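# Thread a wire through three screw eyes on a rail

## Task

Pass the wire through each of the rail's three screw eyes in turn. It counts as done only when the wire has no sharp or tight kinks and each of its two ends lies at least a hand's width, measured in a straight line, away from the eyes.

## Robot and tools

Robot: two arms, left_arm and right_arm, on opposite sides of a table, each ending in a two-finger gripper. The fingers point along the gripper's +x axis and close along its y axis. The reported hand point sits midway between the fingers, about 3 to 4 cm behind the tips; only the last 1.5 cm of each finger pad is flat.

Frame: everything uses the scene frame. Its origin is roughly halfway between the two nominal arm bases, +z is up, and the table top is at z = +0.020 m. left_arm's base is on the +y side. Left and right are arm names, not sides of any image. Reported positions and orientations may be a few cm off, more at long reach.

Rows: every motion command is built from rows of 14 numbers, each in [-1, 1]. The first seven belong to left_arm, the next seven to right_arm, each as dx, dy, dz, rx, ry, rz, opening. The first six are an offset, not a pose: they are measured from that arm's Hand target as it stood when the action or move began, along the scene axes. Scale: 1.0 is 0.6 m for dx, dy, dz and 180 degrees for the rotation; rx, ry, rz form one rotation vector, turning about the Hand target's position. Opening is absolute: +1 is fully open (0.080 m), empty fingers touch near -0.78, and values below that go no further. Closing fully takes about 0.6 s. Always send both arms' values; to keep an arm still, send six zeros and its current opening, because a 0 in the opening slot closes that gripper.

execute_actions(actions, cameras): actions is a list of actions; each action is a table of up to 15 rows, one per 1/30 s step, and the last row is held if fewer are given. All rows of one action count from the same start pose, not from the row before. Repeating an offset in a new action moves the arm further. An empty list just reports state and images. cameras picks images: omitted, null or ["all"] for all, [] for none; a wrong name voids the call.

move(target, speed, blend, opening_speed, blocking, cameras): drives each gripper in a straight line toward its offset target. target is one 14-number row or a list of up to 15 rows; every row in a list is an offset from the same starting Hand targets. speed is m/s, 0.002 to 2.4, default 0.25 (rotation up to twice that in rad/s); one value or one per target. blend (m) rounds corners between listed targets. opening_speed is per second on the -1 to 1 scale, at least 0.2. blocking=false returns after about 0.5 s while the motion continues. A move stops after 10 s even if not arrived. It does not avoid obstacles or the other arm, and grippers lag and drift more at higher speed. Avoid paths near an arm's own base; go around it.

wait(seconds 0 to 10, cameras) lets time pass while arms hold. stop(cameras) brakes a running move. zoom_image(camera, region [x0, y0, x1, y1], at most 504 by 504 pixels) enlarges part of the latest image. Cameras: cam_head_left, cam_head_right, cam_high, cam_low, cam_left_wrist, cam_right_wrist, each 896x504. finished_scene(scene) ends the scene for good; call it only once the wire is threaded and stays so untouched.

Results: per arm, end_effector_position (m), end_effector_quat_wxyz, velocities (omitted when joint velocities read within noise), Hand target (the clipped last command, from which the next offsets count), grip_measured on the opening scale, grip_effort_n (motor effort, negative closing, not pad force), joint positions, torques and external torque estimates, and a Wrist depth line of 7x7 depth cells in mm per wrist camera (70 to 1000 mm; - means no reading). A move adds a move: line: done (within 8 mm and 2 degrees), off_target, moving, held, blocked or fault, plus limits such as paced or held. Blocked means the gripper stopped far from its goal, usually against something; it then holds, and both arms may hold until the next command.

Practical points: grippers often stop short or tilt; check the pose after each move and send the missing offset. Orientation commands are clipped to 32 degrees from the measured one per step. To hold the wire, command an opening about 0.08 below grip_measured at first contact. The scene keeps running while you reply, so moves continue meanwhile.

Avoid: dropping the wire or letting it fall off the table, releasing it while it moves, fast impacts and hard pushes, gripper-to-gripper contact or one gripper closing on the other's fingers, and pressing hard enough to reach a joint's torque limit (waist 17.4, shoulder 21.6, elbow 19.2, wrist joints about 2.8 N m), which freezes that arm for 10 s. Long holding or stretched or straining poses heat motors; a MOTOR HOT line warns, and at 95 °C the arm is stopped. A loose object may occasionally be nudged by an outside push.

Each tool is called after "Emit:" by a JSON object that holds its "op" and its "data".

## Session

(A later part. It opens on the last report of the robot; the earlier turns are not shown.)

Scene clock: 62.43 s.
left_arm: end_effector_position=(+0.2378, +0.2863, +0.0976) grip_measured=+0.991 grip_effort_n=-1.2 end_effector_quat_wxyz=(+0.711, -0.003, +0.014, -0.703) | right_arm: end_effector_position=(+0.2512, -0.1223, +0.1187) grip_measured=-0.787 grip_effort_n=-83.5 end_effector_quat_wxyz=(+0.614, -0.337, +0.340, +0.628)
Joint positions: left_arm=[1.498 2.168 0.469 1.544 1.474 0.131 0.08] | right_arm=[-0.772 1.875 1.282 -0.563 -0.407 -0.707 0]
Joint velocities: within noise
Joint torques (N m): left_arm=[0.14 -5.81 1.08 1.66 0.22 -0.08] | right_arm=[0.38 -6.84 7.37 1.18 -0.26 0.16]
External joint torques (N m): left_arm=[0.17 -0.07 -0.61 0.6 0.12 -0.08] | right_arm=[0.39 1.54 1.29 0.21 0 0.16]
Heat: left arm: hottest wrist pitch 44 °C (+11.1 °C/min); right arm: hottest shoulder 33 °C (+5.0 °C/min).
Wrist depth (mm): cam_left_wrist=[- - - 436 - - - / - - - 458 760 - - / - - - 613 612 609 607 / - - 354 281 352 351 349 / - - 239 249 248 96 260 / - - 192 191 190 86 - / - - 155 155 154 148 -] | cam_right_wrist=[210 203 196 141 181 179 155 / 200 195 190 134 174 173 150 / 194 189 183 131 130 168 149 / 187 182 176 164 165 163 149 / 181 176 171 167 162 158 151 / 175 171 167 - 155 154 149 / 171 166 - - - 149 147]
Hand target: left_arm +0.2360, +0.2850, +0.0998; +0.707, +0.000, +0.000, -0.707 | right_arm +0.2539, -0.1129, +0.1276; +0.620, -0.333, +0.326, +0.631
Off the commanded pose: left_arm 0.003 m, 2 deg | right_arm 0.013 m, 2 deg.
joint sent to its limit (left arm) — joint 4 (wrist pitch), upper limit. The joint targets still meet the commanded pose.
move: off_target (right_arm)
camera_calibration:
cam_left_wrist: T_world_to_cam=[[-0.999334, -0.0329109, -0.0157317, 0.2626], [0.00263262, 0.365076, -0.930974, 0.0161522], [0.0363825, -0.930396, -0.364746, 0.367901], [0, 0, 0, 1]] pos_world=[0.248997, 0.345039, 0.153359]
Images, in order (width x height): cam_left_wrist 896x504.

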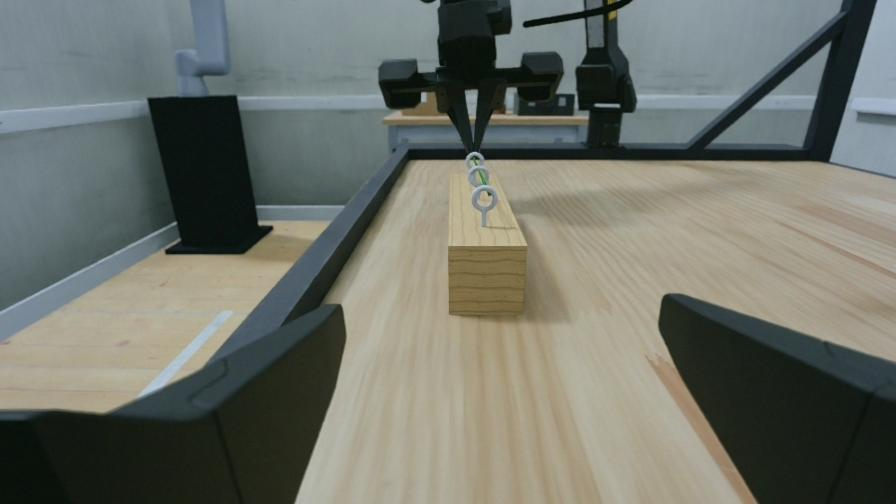

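Emit:
{"op": "move", "data": {"target": [[0,0,0,0,0,0,0.99,0.0,0.0,0.0,0,0,-0.005,-0.9],[0,0,0,0,0,0,0.99,-0.001,0.03,0.0,0,0,-0.005,-0.9]], "speed": 0.04, "cameras": ["cam_left_wrist","cam_low"]}}

Emit:
{"op": "zoom_image", "data": {"camera": "cam_left_wrist", "region": [430, 110, 530, 210]}}

Emit:
{"op": "zoom_image", "data": {"camera": "cam_low", "region": [540, 310, 740, 400]}}

Scene clock: 64.57 s.
left_arm: end_effector_position=(+0.2378, +0.2863, +0.0976) grip_measured=+0.991 grip_effort_n=-1.6 end_effector_quat_wxyz=(+0.711, -0.003, +0.014, -0.703) | right_arm: end_effector_position=(+0.2504, -0.1036, +0.1194) grip_measured=-0.787 grip_effort_n=-83.5 end_effector_quat_wxyz=(+0.618, -0.332, +0.341, +0.625)
Joint positions: left_arm=[1.498 2.168 0.469 1.544 1.474 0.131 0.08] | right_arm=[-0.735 1.913 1.332 -0.553 -0.392 -0.657 0]
Joint velocities: within noise
Joint torques (N m): left_arm=[0.14 -5.81 1.06 1.67 0.22 -0.07] | right_arm=[0.28 -7.02 7.42 1.3 0 0.15]
External joint torques (N m): left_arm=[0.14 -0.09 -0.62 0.61 0.13 -0.08] | right_arm=[0.28 1.59 1.34 0.3 0.25 0.15]
Heat: left arm: hottest wrist pitch 45 °C (+12.1 °C/min); right arm: hottest shoulder 33 °C (+5.0 °C/min).
Wrist depth (mm): cam_left_wrist=[- - - 418 - - - / - - - 442 757 - - / - - - 612 610 605 609 / - - 355 280 351 351 349 / - - 239 248 247 96 260 / - - 191 191 190 86 - / - - 155 155 155 149 -] | cam_right_wrist=[209 204 197 142 181 179 156 / 203 196 190 135 174 174 150 / 195 189 184 132 130 167 150 / 187 182 178 128 126 163 150 / 181 177 172 124 159 158 153 / 175 172 167 - 155 153 148 / 171 167 - - - 149 146]
Hand target: left_arm +0.2360, +0.2850, +0.0998; +0.707, +0.000, +0.000, -0.707 | right_arm +0.2533, -0.0949, +0.1276; +0.625, -0.330, +0.329, +0.626
Off the commanded pose: left_arm 0.003 m, 2 deg | right_arm 0.012 m, 2 deg.
joint sent to its limit (left arm) — joint 4 (wrist pitch), upper limit. The joint targets still meet the commanded pose.
move: off_target (right_arm)
camera_calibration:
cam_left_wrist: T_world_to_cam=[[-0.999334, -0.0329109, -0.0157317, 0.2626], [0.00263262, 0.365076, -0.930974, 0.0161522], [0.0363825, -0.930396, -0.364746, 0.367901], [0, 0, 0, 1]] pos_world=[0.248997, 0.345039, 0.153359]
Images, in order (width x height): cam_low 896x504, cam_left_wrist 896x504.

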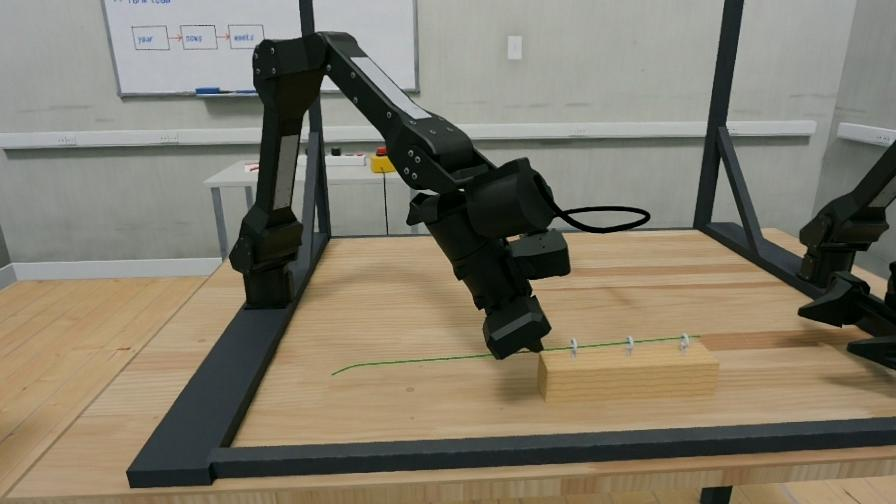

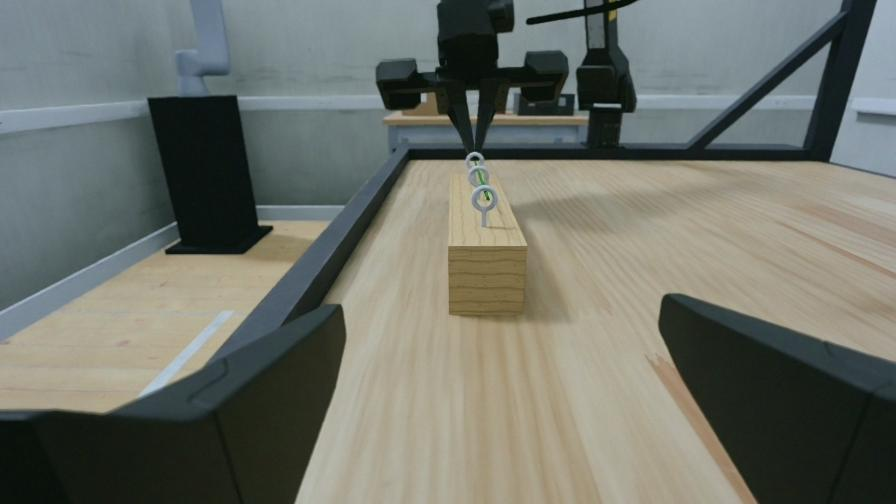

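Scaled by 5.040 from the camera's 896x504 image, which has a finer 1280x720 frame.

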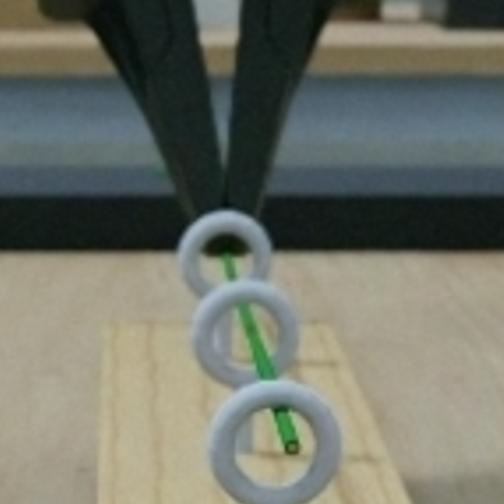

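Scaled by 2.520 from the camera's 896x504 image, which has a finer 1280x720 frame.

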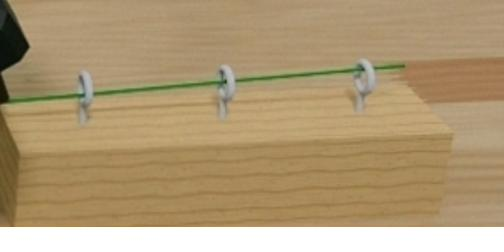

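Emit:
{"op": "move", "data": {"target": [0,0,0,0,0,0,0.5,-0.001,0.037,0.002,0,0,0,-0.9], "speed": 0.05}}

Emit:
{"op": "zoom_image", "data": {"camera": "cam_left_wrist", "region": [430, 110, 570, 250]}}

Emit:
{"op": "zoom_image", "data": {"camera": "cam_low", "region": [540, 280, 896, 440]}}

Scene clock: 66.27 s.
left_arm: end_effector_position=(+0.2378, +0.2863, +0.0976) grip_measured=+0.504 grip_effort_n=-15.6 end_effector_quat_wxyz=(+0.711, -0.003, +0.014, -0.703) | right_arm: end_effector_position=(+0.2511, -0.0800, +0.1218) grip_measured=-0.787 grip_effort_n=-83.5 end_effector_quat_wxyz=(+0.620, -0.333, +0.337, +0.625)
Joint positions: left_arm=[1.498 2.168 0.469 1.544 1.474 0.131 0.058] | right_arm=[-0.695 1.967 1.412 -0.555 -0.373 -0.62 0]
Joint velocities: within noise
Joint torques (N m): left_arm=[0.14 -5.84 1.08 1.66 0.21 -0.08] | right_arm=[0.33 -7.4 7.54 0.58 0.02 0.19]
External joint torques (N m): left_arm=[0.12 -0.1 -0.6 0.6 0.12 -0.08] | right_arm=[0.32 1.74 1.35 -0.46 0.26 0.19]
Heat: left arm: hottest wrist pitch 45 °C (+11.1 °C/min); right arm: hottest elbow 34 °C (+6.1 °C/min).
Wrist depth (mm): cam_left_wrist=[- - - 394 702 - - / - - - 417 766 - - / - - - 613 610 607 613 / - - 353 280 352 350 349 / - - 239 249 247 261 244 / - - - 191 191 86 - / - - - 155 154 - -] | cam_right_wrist=[211 206 198 142 185 183 160 / 203 198 192 138 178 177 154 / 195 190 185 133 172 171 148 / 189 184 178 129 128 165 148 / 181 178 173 125 124 161 151 / 175 172 168 - 119 156 151 / 171 167 - - - 151 149]
Hand target: left_arm +0.2360, +0.2850, +0.0998; +0.707, +0.000, +0.000, -0.707 | right_arm +0.2527, -0.0727, +0.1288; +0.625, -0.330, +0.329, +0.626
Off the commanded pose: left_arm 0.003 m, 2 deg | right_arm 0.010 m, 1 deg.
joint sent to its limit (left arm) — joint 4 (wrist pitch), upper limit. The joint targets still meet the commanded pose.
move: off_target (right_arm)
camera_calibration:
cam_left_wrist: T_world_to_cam=[[-0.999334, -0.0329109, -0.0157317, 0.2626], [0.00263262, 0.365076, -0.930974, 0.0161522], [0.0363825, -0.930396, -0.364746, 0.367901], [0, 0, 0, 1]] pos_world=[0.248997, 0.345039, 0.153359]
cam_right_wrist: T_world_to_cam=[[0.996635, -0.0379152, -0.0726719, -0.231956], [-0.05433, -0.969421, -0.239313, -0.00193321], [-0.0613761, 0.242456, -0.968219, 0.23103], [0, 0, 0, 1]] pos_world=[0.24525, -0.0666834, 0.206368]

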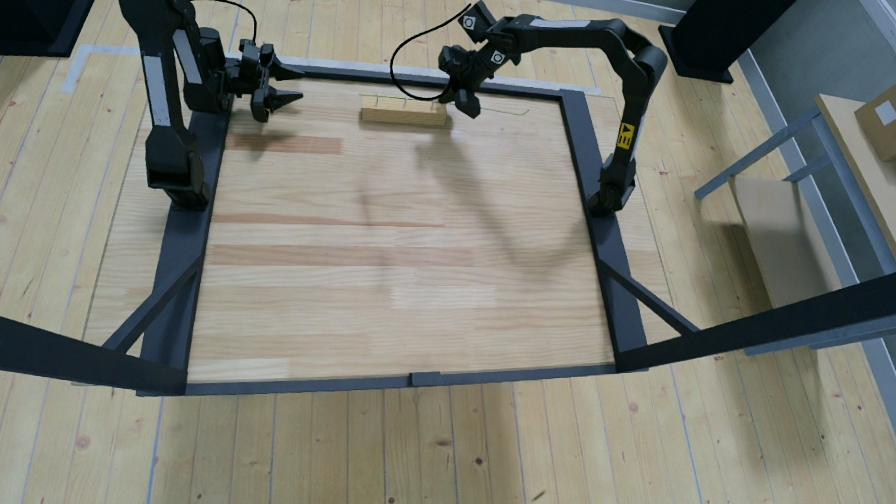

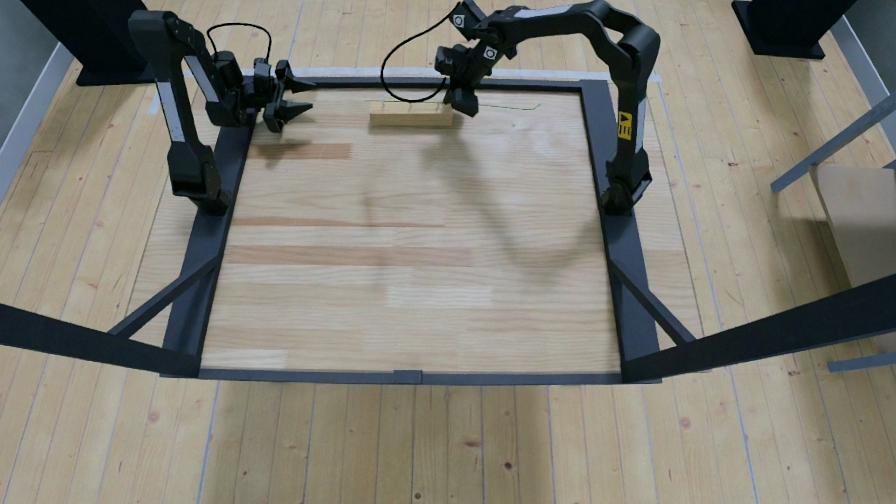

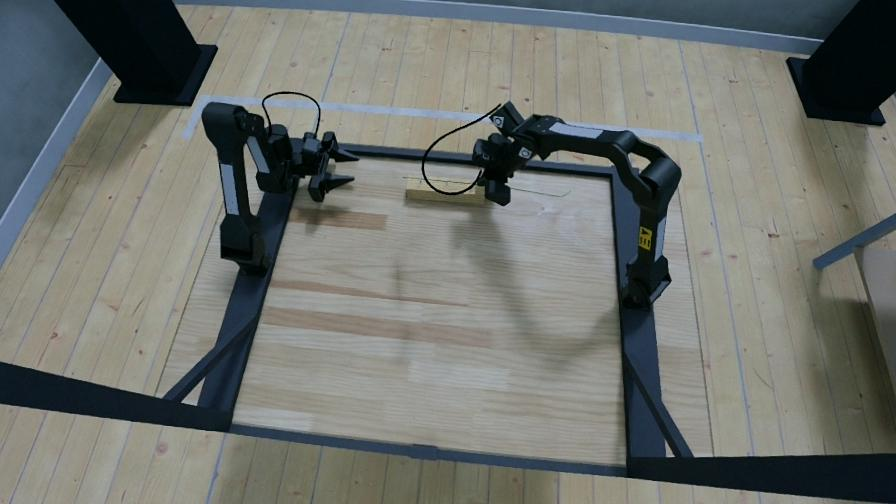

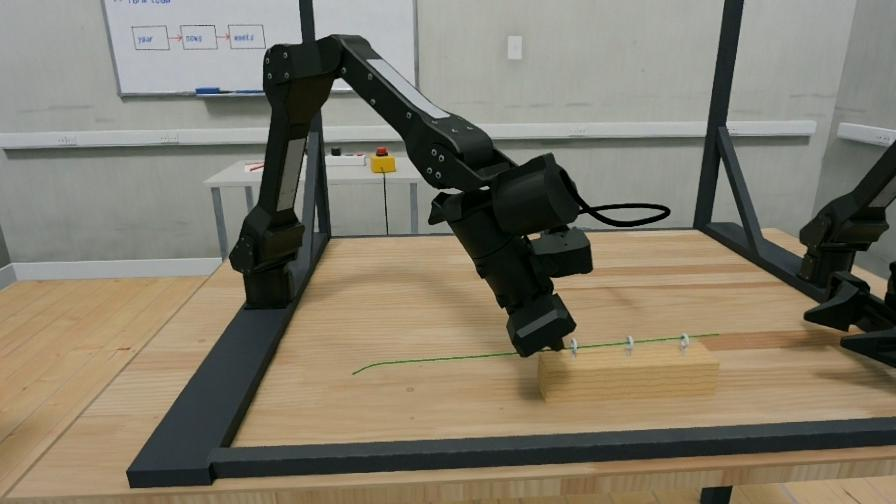

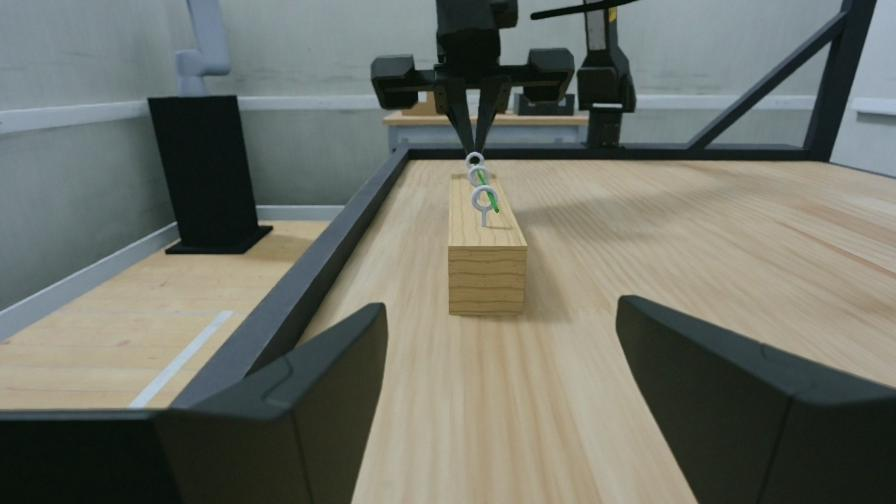

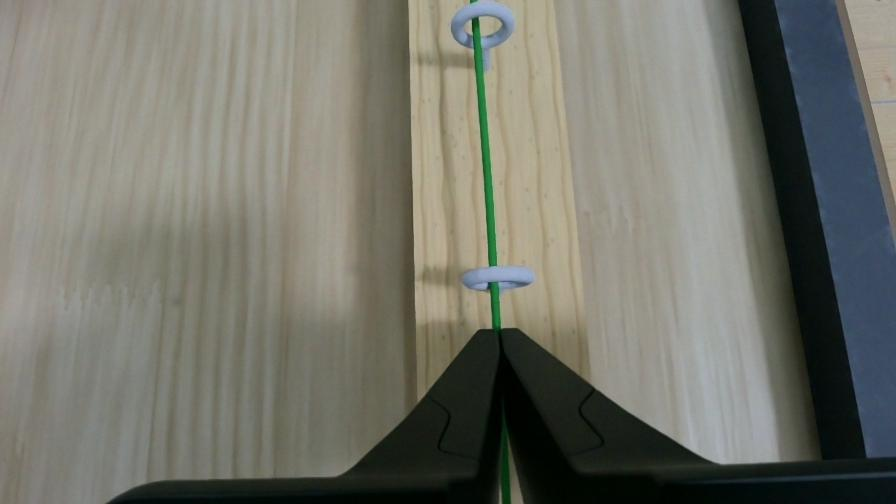

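Scaled by 3.600 from the camera's 896x504 image, which has a finer 1280x720 frame.

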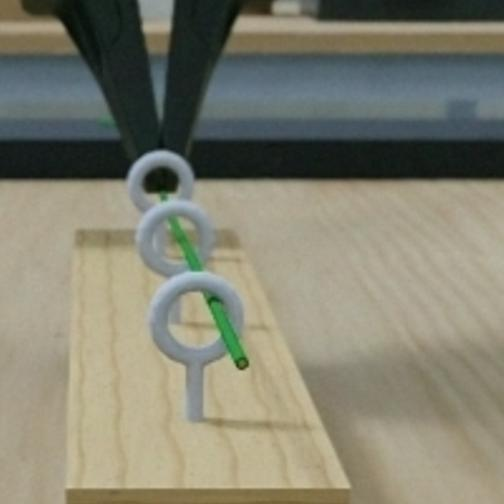

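Scaled by 1.416 from the camera's 896x504 image, which has a finer 1280x720 frame.

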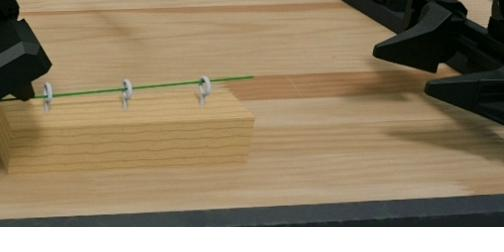

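Emit:
{"op": "move", "data": {"target": [0.003,-0.17,-0.002,0,0,0,0.4,0,0,0,0,0,0,-0.9], "speed": 0.15, "cameras": ["cam_left_wrist","cam_low"]}}

Emit:
{"op": "zoom_image", "data": {"camera": "cam_low", "region": [540, 280, 896, 440]}}

Scene clock: 69.30 s.
left_arm: end_effector_position=(+0.2338, +0.1856, +0.0926) grip_measured=+0.404 grip_effort_n=-15.6 end_effector_quat_wxyz=(+0.706, +0.002, +0.027, -0.708) | right_arm: end_effector_position=(+0.2514, -0.0797, +0.1223) grip_measured=-0.787 grip_effort_n=-83.5 end_effector_quat_wxyz=(+0.621, -0.333, +0.336, +0.625)
Joint positions: left_arm=[1.142 2.214 0.573 1.544 1.133 0.051 0.053] | right_arm=[-0.695 1.967 1.413 -0.555 -0.373 -0.62 0]
Joint velocities: within noise
Joint torques (N m): left_arm=[-0.02 -6.61 3.83 1.86 -0.2 -0.08] | right_arm=[0.25 -7.51 7.51 0.59 0 0.15]
External joint torques (N m): left_arm=[-0.03 -0.1 1.63 0.6 -0.25 -0.08] | right_arm=[0.23 1.59 1.38 -0.43 0.24 0.15]
Heat: left arm: hottest wrist pitch 45 °C (+10.1 °C/min); right arm: hottest shoulder 34 °C (+5.1 °C/min).
Wrist depth (mm): cam_left_wrist=[- - - 299 566 - - / - - - 345 724 - - / - - - 523 524 533 544 / - - 298 205 318 322 324 / - 200 239 149 166 244 230 / - - - 160 164 - - / - - - 145 146 - -] | cam_right_wrist=[211 206 199 142 185 182 160 / 202 197 192 138 177 176 154 / 195 190 186 133 172 171 148 / 188 184 179 129 128 165 148 / 181 178 173 125 123 160 151 / 175 172 168 - 119 156 151 / 171 168 - - - 152 148]
Hand target: left_arm +0.2378, +0.1830, +0.0986; +0.707, +0.000, +0.000, -0.707 | right_arm +0.2527, -0.0727, +0.1288; +0.625, -0.330, +0.329, +0.626
Off the commanded pose: left_arm 0.008 m, 3 deg | right_arm 0.010 m, 1 deg.
joint sent to its limit (left arm) — joint 4 (wrist pitch), upper limit. The joint targets are off in position, not in orientation.
move: off_target (left_arm, right_arm)
camera_calibration:
cam_left_wrist: T_world_to_cam=[[-0.999849, -0.0171023, -0.00320094, 0.25115], [-0.0037064, 0.389099, -0.921188, 0.0444002], [0.017, -0.921037, -0.389104, 0.277726], [0, 0, 0, 1]] pos_world=[0.246556, 0.242815, 0.149769]
Images, in order (width x height): cam_low 896x504, cam_left_wrist 896x504.

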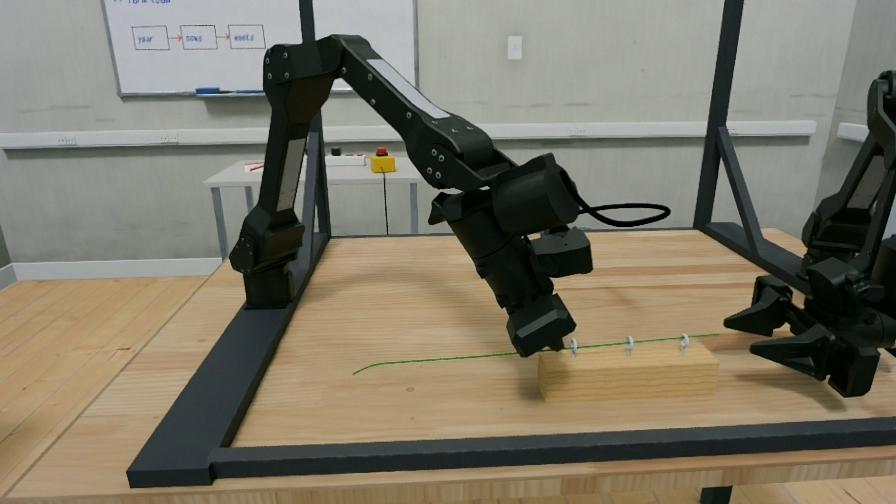

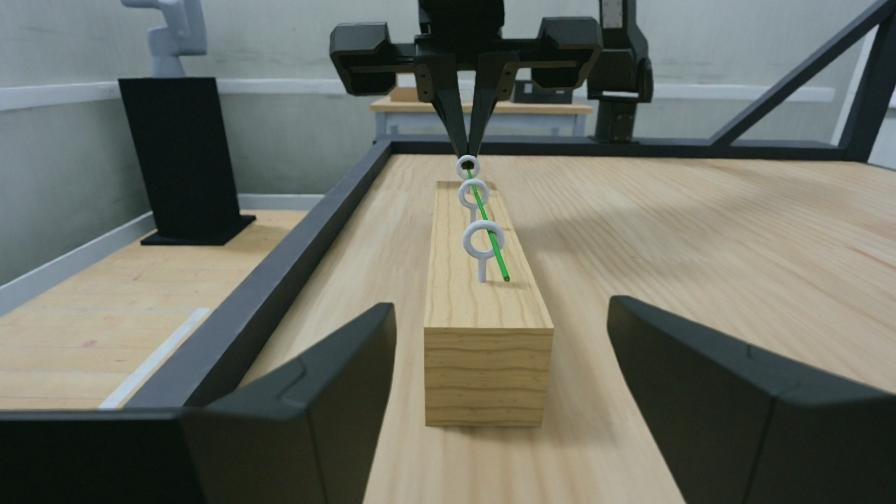

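Scaled by 1.416 from the camera's 896x504 image, which has a finer 1280x720 frame.

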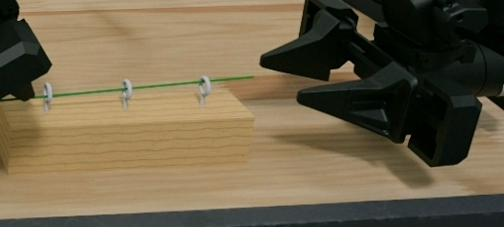

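Emit:
{"op": "move", "data": {"target": [-0.005,-0.052,0.0,0,0,0,0.3,0,0,0,0,0,0,-0.9], "speed": 0.06, "cameras": ["cam_left_wrist","cam_low"]}}

Emit:
{"op": "zoom_image", "data": {"camera": "cam_low", "region": [600, 280, 856, 420]}}

Scene clock: 71.97 s.
left_arm: end_effector_position=(+0.2315, +0.1559, +0.0913) grip_measured=+0.304 grip_effort_n=-15.6 end_effector_quat_wxyz=(+0.706, +0.000, +0.026, -0.707) | right_arm: end_effector_position=(+0.2514, -0.0797, +0.1223) grip_measured=-0.787 grip_effort_n=-83.5 end_effector_quat_wxyz=(+0.621, -0.333, +0.336, +0.625)
Joint positions: left_arm=[1.048 2.241 0.624 1.544 1.038 0.027 0.049] | right_arm=[-0.695 1.967 1.413 -0.555 -0.373 -0.62 0]
Joint velocities: within noise
Joint torques (N m): left_arm=[0.07 -6.96 4.13 1.9 -0.21 -0.08] | right_arm=[0.29 -7.49 7.5 0.59 -0.02 0.16]
External joint torques (N m): left_arm=[0.07 -0.1 1.79 0.59 -0.25 -0.09] | right_arm=[0.24 1.71 1.28 -0.45 0.22 0.16]
Heat: left arm: hottest wrist pitch 45 °C (+9.0 °C/min); right arm: hottest shoulder 34 °C (+5.0 °C/min).
Wrist depth (mm): cam_left_wrist=[- - - 270 287 - - / - - - 298 - - - / - - - 521 525 532 550 / - - 290 220 316 320 323 / - 198 238 144 154 242 228 / - - - 121 123 - - / - - - 130 134 - -] | cam_right_wrist=[211 205 199 142 184 183 161 / 203 198 192 138 178 176 153 / 195 190 185 133 172 171 148 / 189 183 179 129 128 165 148 / 182 177 173 125 123 160 150 / 175 172 168 - 119 155 151 / 171 167 - - - 152 148]
Hand target: left_arm +0.2348, +0.1518, +0.0986; +0.707, +0.000, +0.000, -0.707 | right_arm +0.2527, -0.0727, +0.1288; +0.625, -0.330, +0.329, +0.626
Off the commanded pose: left_arm 0.009 m, 3 deg | right_arm 0.010 m, 1 deg.
joint sent to its limit (left arm) — joint 4 (wrist pitch), upper limit. The joint targets are off in position, not in orientation.
move: off_target (left_arm, right_arm)
camera_calibration:
cam_left_wrist: T_world_to_cam=[[-0.999811, -0.0192769, -0.00264064, 0.248619], [-0.00500375, 0.385896, -0.922529, 0.0556427], [0.0188025, -0.922341, -0.385919, 0.249255], [0, 0, 0, 1]] pos_world=[0.244163, 0.213218, 0.148181]
Images, in order (width x height): cam_low 896x504, cam_left_wrist 896x504.

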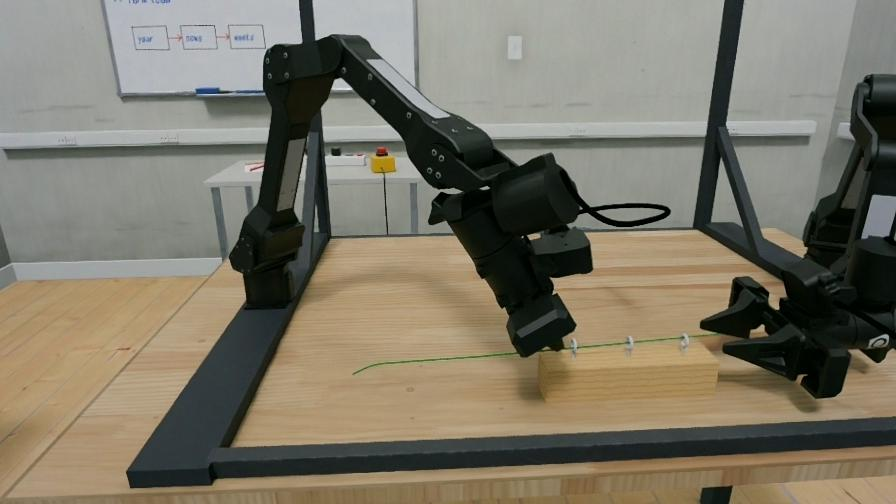

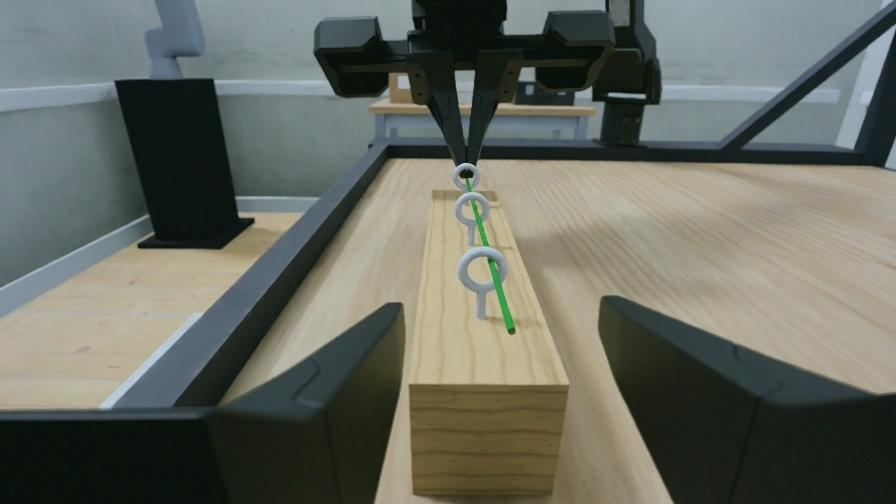

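Scaled by 1.969 from the camera's 896x504 image, which has a finer 1280x720 frame.

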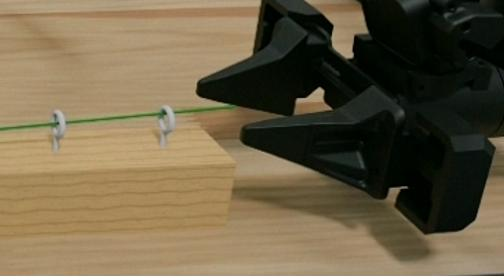

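Emit:
{"op": "move", "data": {"target": [-0.002,-0.007,0,0,0,0,-0.9,0,0,0,0,0,0,-0.9], "opening_speed": 0.6, "speed": 0.04, "cameras": ["cam_left_wrist","cam_low"]}}

Emit:
{"op": "zoom_image", "data": {"camera": "cam_low", "region": [600, 280, 856, 420]}}

Scene clock: 75.03 s.
left_arm: end_effector_position=(+0.2301, +0.1504, +0.0917) grip_measured=-0.789 grip_effort_n=-83.5 end_effector_quat_wxyz=(+0.707, +0.000, +0.025, -0.707) | right_arm: end_effector_position=(+0.2508, -0.0793, +0.1223) grip_measured=-0.787 grip_effort_n=-83.5 end_effector_quat_wxyz=(+0.620, -0.333, +0.336, +0.626)
Joint positions: left_arm=[1.03 2.243 0.63 1.544 1.018 0.024 0] | right_arm=[-0.694 1.967 1.413 -0.555 -0.373 -0.62 0]
Joint velocities: within noise
Joint torques (N m): left_arm=[-0.2 -7.02 4.02 1.92 -0.14 -0.08] | right_arm=[0.31 -7.37 7.4 0.58 0.01 0.14]
External joint torques (N m): left_arm=[-0.2 -0.22 1.67 0.63 -0.17 -0.08] | right_arm=[0.3 1.75 1.24 -0.45 0.25 0.14]
Heat: left arm: hottest wrist pitch 46 °C (+9.1 °C/min); right arm: hottest shoulder 34 °C (+4.1 °C/min).
Wrist depth (mm): cam_left_wrist=[- - - 265 281 - - / - - - 294 - - - / - - - 515 523 532 544 / - - 291 203 316 319 321 / - 197 225 163 227 227 228 / - 167 192 - - 194 194 / - - - - - - -] | cam_right_wrist=[211 205 198 142 185 183 161 / 203 198 192 138 178 176 154 / 195 190 185 133 172 171 148 / 188 184 179 129 128 166 149 / 182 178 173 125 124 161 155 / 175 172 168 - 119 155 144 / 171 167 - - - 151 148]
Hand target: left_arm +0.2336, +0.1476, +0.0986; +0.707, +0.000, +0.000, -0.707 | right_arm +0.2527, -0.0727, +0.1288; +0.625, -0.330, +0.329, +0.626
Off the commanded pose: left_arm 0.008 m, 3 deg | right_arm 0.009 m, 1 deg.
joint sent to its limit (left arm) — joint 4 (wrist pitch), upper limit. The joint targets are off in position, not in orientation.
move: off_target (left_arm, right_arm)
camera_calibration:
cam_left_wrist: T_world_to_cam=[[-0.999773, -0.0208675, -0.00426014, 0.247582], [-0.0040983, 0.384783, -0.922998, 0.0581729], [0.0208999, -0.922771, -0.384781, 0.243871], [0, 0, 0, 1]] pos_world=[0.242667, 0.207819, 0.148585]
Images, in order (width x height): cam_low 896x504, cam_left_wrist 896x504.

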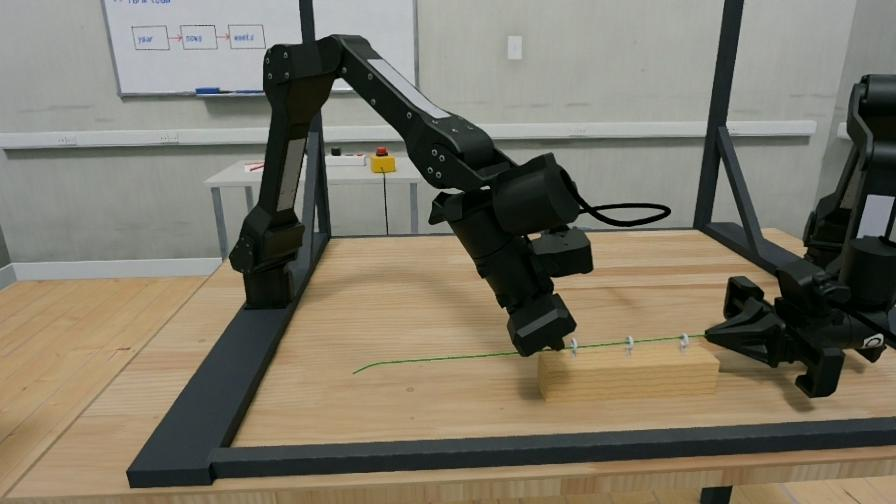

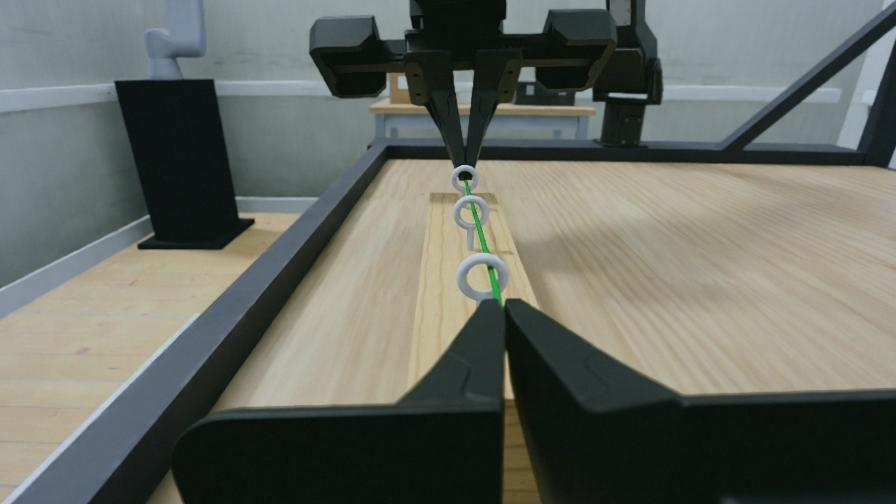

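Scaled by 1.969 from the camera's 896x504 image, which has a finer 1280x720 frame.

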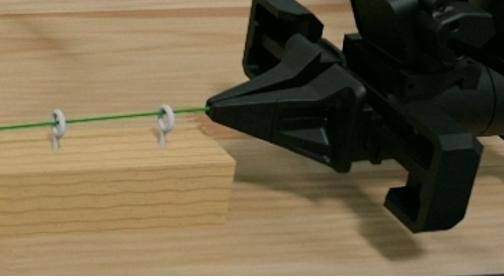

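Emit:
{"op": "move", "data": {"target": [[0,0,0,0,0,0,-0.9,0,0,0,0,0,0,-0.2],[0,0,0,0,0,0,-0.9,0,-0.04,0.1,0,0,0,-0.2]], "opening_speed": 0.35, "speed": 0.1, "cameras": ["cam_left_wrist","cam_low"]}}

Emit:
{"op": "zoom_image", "data": {"camera": "cam_low", "region": [330, 280, 830, 430]}}

Scene clock: 81.43 s.
left_arm: end_effector_position=(+0.2325, +0.1523, +0.0917) grip_measured=-0.789 grip_effort_n=-83.5 end_effector_quat_wxyz=(+0.710, +0.000, +0.025, -0.704) | right_arm: end_effector_position=(+0.2518, -0.1026, +0.1724) grip_measured=-0.203 grip_effort_n=14.7 end_effector_quat_wxyz=(+0.620, -0.333, +0.352, +0.617)
Joint positions: left_arm=[1.038 2.243 0.63 1.544 1.018 0.024 0] | right_arm=[-0.731 1.878 1.509 -0.776 -0.375 -0.638 0.026]
Joint velocities: within noise
Joint torques (N m): left_arm=[-0.21 -7.01 4.01 1.91 -0.14 -0.08] | right_arm=[0.03 -9.06 7.69 0.58 -0.5 -0.19]
External joint torques (N m): left_arm=[-0.16 -0.18 1.66 0.61 -0.18 -0.08] | right_arm=[-0.01 -0.42 1.36 -0.41 -0.26 -0.19]
Heat: left arm: hottest wrist pitch 47 °C (+8.1 °C/min); right arm: hottest shoulder 35 °C (+4.0 °C/min).
Wrist depth (mm): cam_left_wrist=[- - - - - - - / - - - - - - - / - - - 596 527 534 543 / - - 295 219 317 320 322 / - 198 224 163 227 227 227 / - 162 191 - - 194 194 / - - - - - - -] | cam_right_wrist=[274 265 257 197 237 228 - / 264 255 248 192 231 217 984 / 254 248 240 186 223 217 964 / 246 239 232 180 217 212 911 / 239 233 226 213 210 207 883 / 234 227 223 210 81 202 195 / 225 - - 205 202 - -]
Hand target: left_arm +0.2336, +0.1476, +0.0986; +0.707, +0.000, +0.000, -0.707 | right_arm +0.2527, -0.0967, +0.1888; +0.625, -0.330, +0.329, +0.626
Off the commanded pose: left_arm 0.008 m, 3 deg | right_arm 0.017 m, 3 deg.
joint sent to its limit (left arm) — joint 4 (wrist pitch), upper limit. The joint targets are off in position, not in orientation.
move: off_target (left_arm, right_arm)
camera_calibration:
cam_left_wrist: T_world_to_cam=[[-0.999583, -0.0285746, -0.00424038, 0.25112], [-0.0070838, 0.38477, -0.922985, 0.0581032], [0.0280055, -0.92257, -0.384812, 0.243994], [0, 0, 0, 1]] pos_world=[0.244594, 0.209921, 0.148585]
Images, in order (width x height): cam_low 896x504, cam_left_wrist 896x504.

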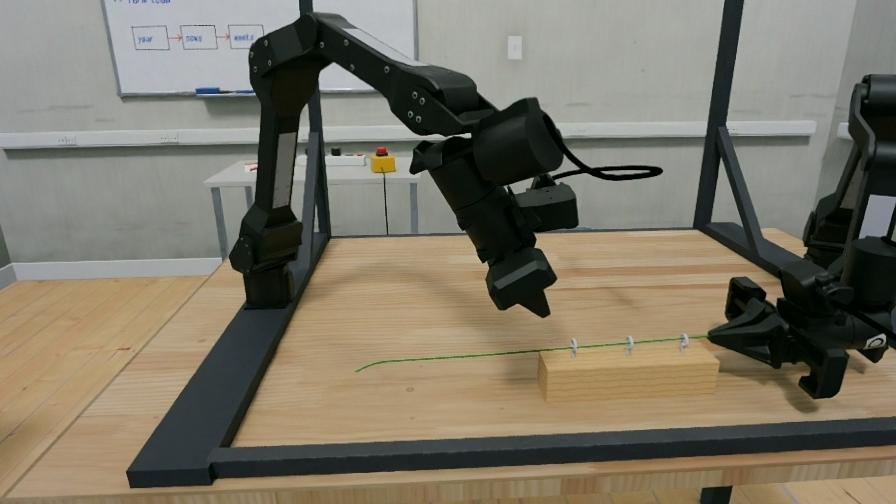

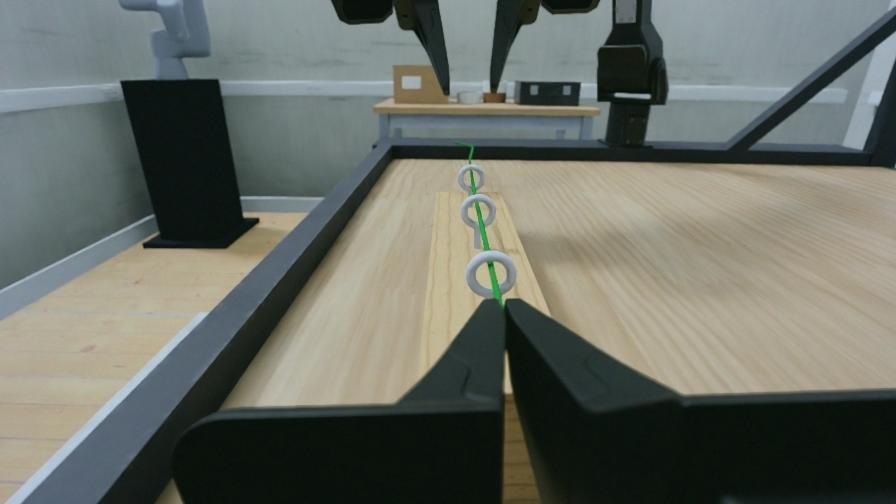

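Scaled by 1.008 from the camera's 896x504 image, which has a finer 1280x720 frame.

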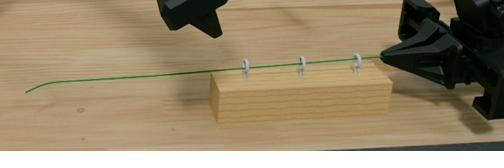

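Emit:
{"op": "move", "data": {"target": [-0.001,0.1767,-0.004,0,0,0,-0.9,0,-0.03,0.02,0,0,0,-0.2], "speed": 0.07, "cameras": ["cam_left_wrist","cam_low"]}}

Emit:
{"op": "zoom_image", "data": {"camera": "cam_low", "region": [390, 280, 890, 430]}}

Scene clock: 84.67 s.
left_arm: end_effector_position=(+0.2334, +0.2537, +0.0883) grip_measured=-0.789 grip_effort_n=-83.5 end_effector_quat_wxyz=(+0.709, -0.004, +0.031, -0.704) | right_arm: end_effector_position=(+0.2549, -0.1182, +0.1886) grip_measured=-0.203 grip_effort_n=14.2 end_effector_quat_wxyz=(+0.623, -0.332, +0.348, +0.617)
Joint positions: left_arm=[1.374 2.195 0.478 1.544 1.352 0.12 0] | right_arm=[-0.766 1.831 1.509 -0.823 -0.39 -0.669 0.026]
Joint velocities: within noise
Joint torques (N m): left_arm=[0.02 -8 1.06 1.73 0.43 0.18] | right_arm=[-0.2 -9.03 6.22 0.57 -0.51 -0.16]
External joint torques (N m): left_arm=[0.03 -2.12 -0.6 0.6 0.33 0.18] | right_arm=[-0.15 -0.73 -0.11 -0.41 -0.27 -0.17]
Heat: left arm: hottest wrist pitch 47 °C (+7.0 °C/min); right arm: hottest shoulder 36 °C (+5.0 °C/min).
Wrist depth (mm): cam_left_wrist=[- - - - - - - / - - - - - - - / - - - 459 536 551 566 / - - 288 237 317 324 329 / - 194 221 223 227 229 230 / - 156 188 - - 193 195 / - - - - - - -] | cam_right_wrist=[295 287 277 218 259 253 - / 284 276 266 211 251 243 - / 274 267 258 204 242 231 980 / 265 258 251 198 235 227 944 / 257 250 243 233 229 220 928 / 248 241 238 225 81 205 898 / 243 - - 219 217 - -]
Hand target: left_arm +0.2330, +0.2536, +0.0962; +0.707, +0.000, +0.000, -0.707 | right_arm +0.2527, -0.1147, +0.2008; +0.625, -0.330, +0.329, +0.626
Off the commanded pose: left_arm 0.008 m, 4 deg | right_arm 0.013 m, 2 deg.
joint sent to its limit (left arm) — joint 4 (wrist pitch), upper limit. The joint targets are off in position, not in orientation.
move: off_target (left_arm, right_arm)
camera_calibration:
cam_left_wrist: T_world_to_cam=[[-0.999548, -0.0284624, 0.00965909, 0.25355], [-0.0198969, 0.385715, -0.922404, 0.0186777], [0.0225281, -0.922179, -0.386107, 0.33747], [0, 0, 0, 1]] pos_world=[0.246204, 0.31122, 0.145079]
Images, in order (width x height): cam_low 896x504, cam_left_wrist 896x504.

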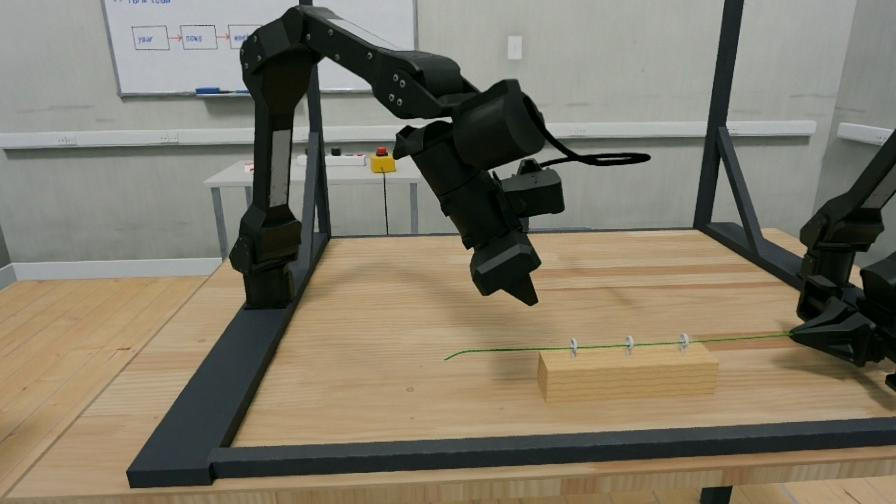

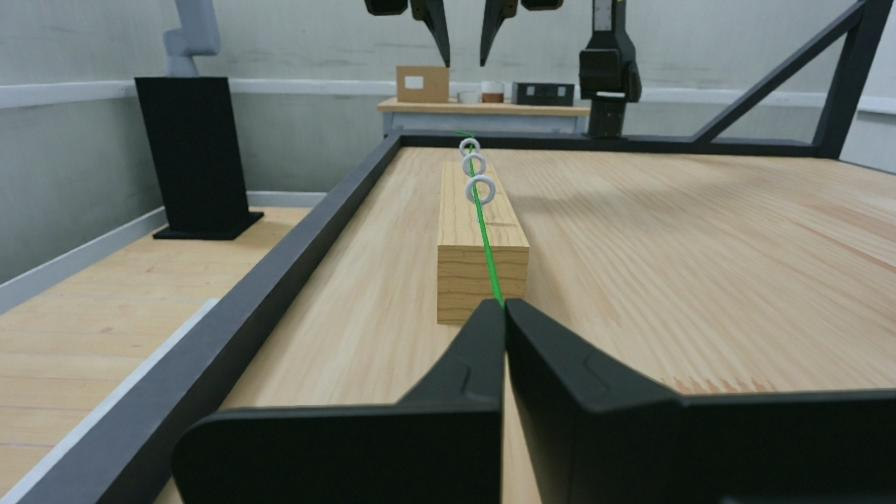

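Scaled by 1.008 from the camera's 896x504 image, which has a finer 1280x720 frame.

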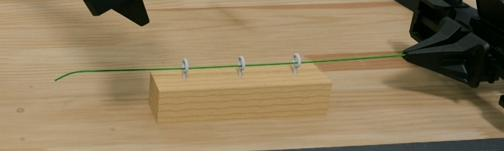

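Emit:
{"op": "move", "data": {"target": [[0,0,0,0,0,0,-0.1,0,0,0,0,0,0,-0.2],[0,0.08,0,0,0,0,-0.1,0,0,0,0,0,0,-0.2]], "opening_speed": 0.4, "speed": 0.1, "cameras": ["cam_left_wrist","cam_low","cam_right_wrist"]}}

Emit:
{"op": "zoom_image", "data": {"camera": "cam_low", "region": [390, 280, 890, 430]}}

Emit:
{"op": "zoom_image", "data": {"camera": "cam_left_wrist", "region": [400, 80, 560, 340]}}

Scene clock: 89.60 s.
left_arm: end_effector_position=(+0.2333, +0.3005, +0.0907) grip_measured=-0.104 grip_effort_n=21.2 end_effector_quat_wxyz=(+0.710, -0.013, +0.018, -0.704) | right_arm: end_effector_position=(+0.2549, -0.1182, +0.1886) grip_measured=-0.203 grip_effort_n=14.2 end_effector_quat_wxyz=(+0.623, -0.332, +0.347, +0.617)
Joint positions: left_arm=[1.552 2.195 0.455 1.544 1.53 0.152 0.03] | right_arm=[-0.766 1.831 1.509 -0.823 -0.39 -0.671 0.026]
Joint velocities: within noise
Joint torques (N m): left_arm=[0.14 -7.13 0.84 1.62 0.45 0.18] | right_arm=[-0.19 -9.06 6.22 0.57 -0.53 -0.2]
External joint torques (N m): left_arm=[0.14 -1.46 -0.61 0.58 0.34 0.18] | right_arm=[-0.14 -0.76 -0.11 -0.41 -0.28 -0.2]
Heat: left arm: hottest wrist pitch 47 °C (+6.0 °C/min); right arm: hottest shoulder 36 °C (+5.0 °C/min).
Wrist depth (mm): cam_left_wrist=[- - - 443 - - - / - - - - - - - / - - - 525 613 635 651 / - - 310 264 346 349 353 / - - 235 252 224 242 242 / - - - 182 174 - 193 / - - - 147 148 - -] | cam_right_wrist=[294 286 275 217 259 252 - / 285 276 267 211 250 243 - / 273 265 257 203 242 231 999 / 265 259 249 198 234 226 963 / 256 249 243 233 229 220 922 / 247 241 237 226 81 205 893 / 241 - - 220 216 - -]
Hand target: left_arm +0.2330, +0.3016, +0.0962; +0.707, +0.000, +0.000, -0.707 | right_arm +0.2527, -0.1147, +0.2008; +0.625, -0.330, +0.329, +0.626
Off the commanded pose: left_arm 0.006 m, 3 deg | right_arm 0.013 m, 2 deg.
joint sent to its limit (left arm) — joint 4 (wrist pitch), upper limit. The joint targets are off in position, not in orientation.
move: off_target (left_arm, right_arm)
camera_calibration:
cam_left_wrist: T_world_to_cam=[[-0.999521, -0.0305315, 0.00497171, 0.255845], [-0.0155863, 0.358244, -0.933498, 0.011167], [0.02672, -0.933129, -0.358549, 0.381334], [0, 0, 0, 1]] pos_world=[0.245707, 0.359645, 0.145879]
cam_right_wrist: T_world_to_cam=[[0.995045, -0.0598602, -0.0793911, -0.233248], [-0.0763117, -0.971632, -0.223848, -0.0203876], [-0.0637394, 0.228797, -0.971385, 0.304789], [0, 0, 0, 1]] pos_world=[0.249964, -0.103506, 0.272986]
Images, in order (width x height): cam_low 896x504, cam_left_wrist 896x504, cam_right_wrist 896x504.

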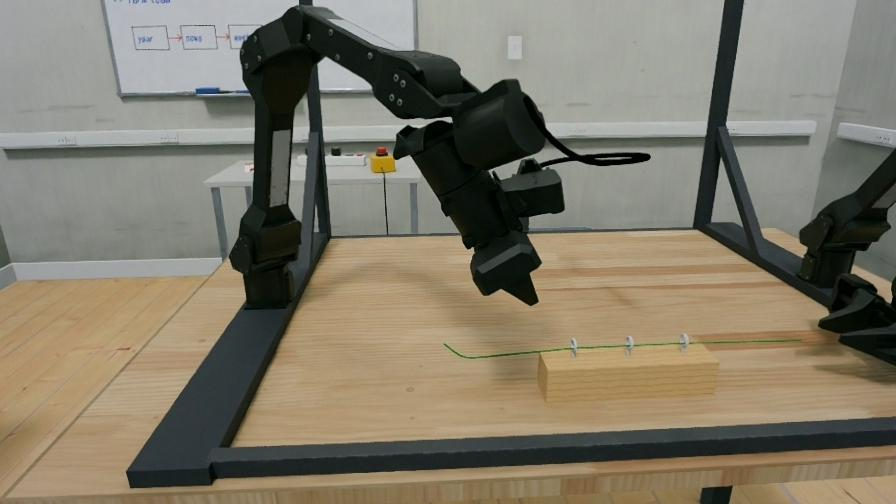

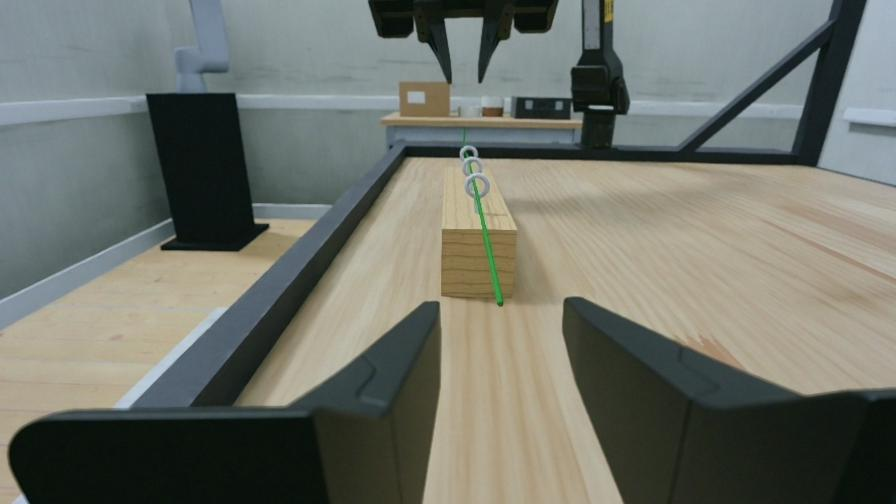

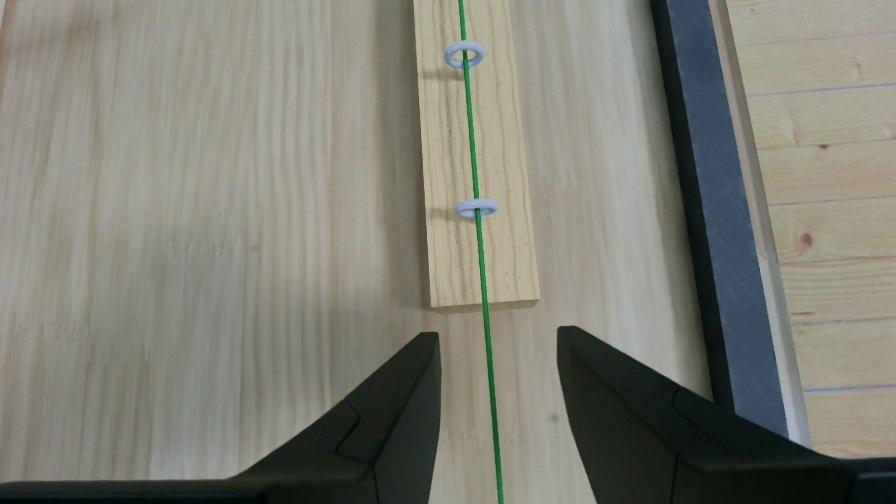

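Scaled by 1.008 from the camera's 896x504 image, which has a finer 1280x720 frame.

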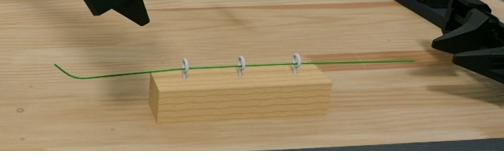

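Scaled by 1.938 from the camera's 896x504 image, which has a finer 1280x720 frame.

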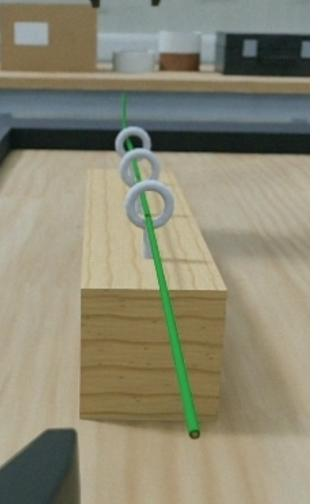

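Emit:
{"op": "finished_scene", "data": {"scene": 2}}

The scene is finished: the task was done.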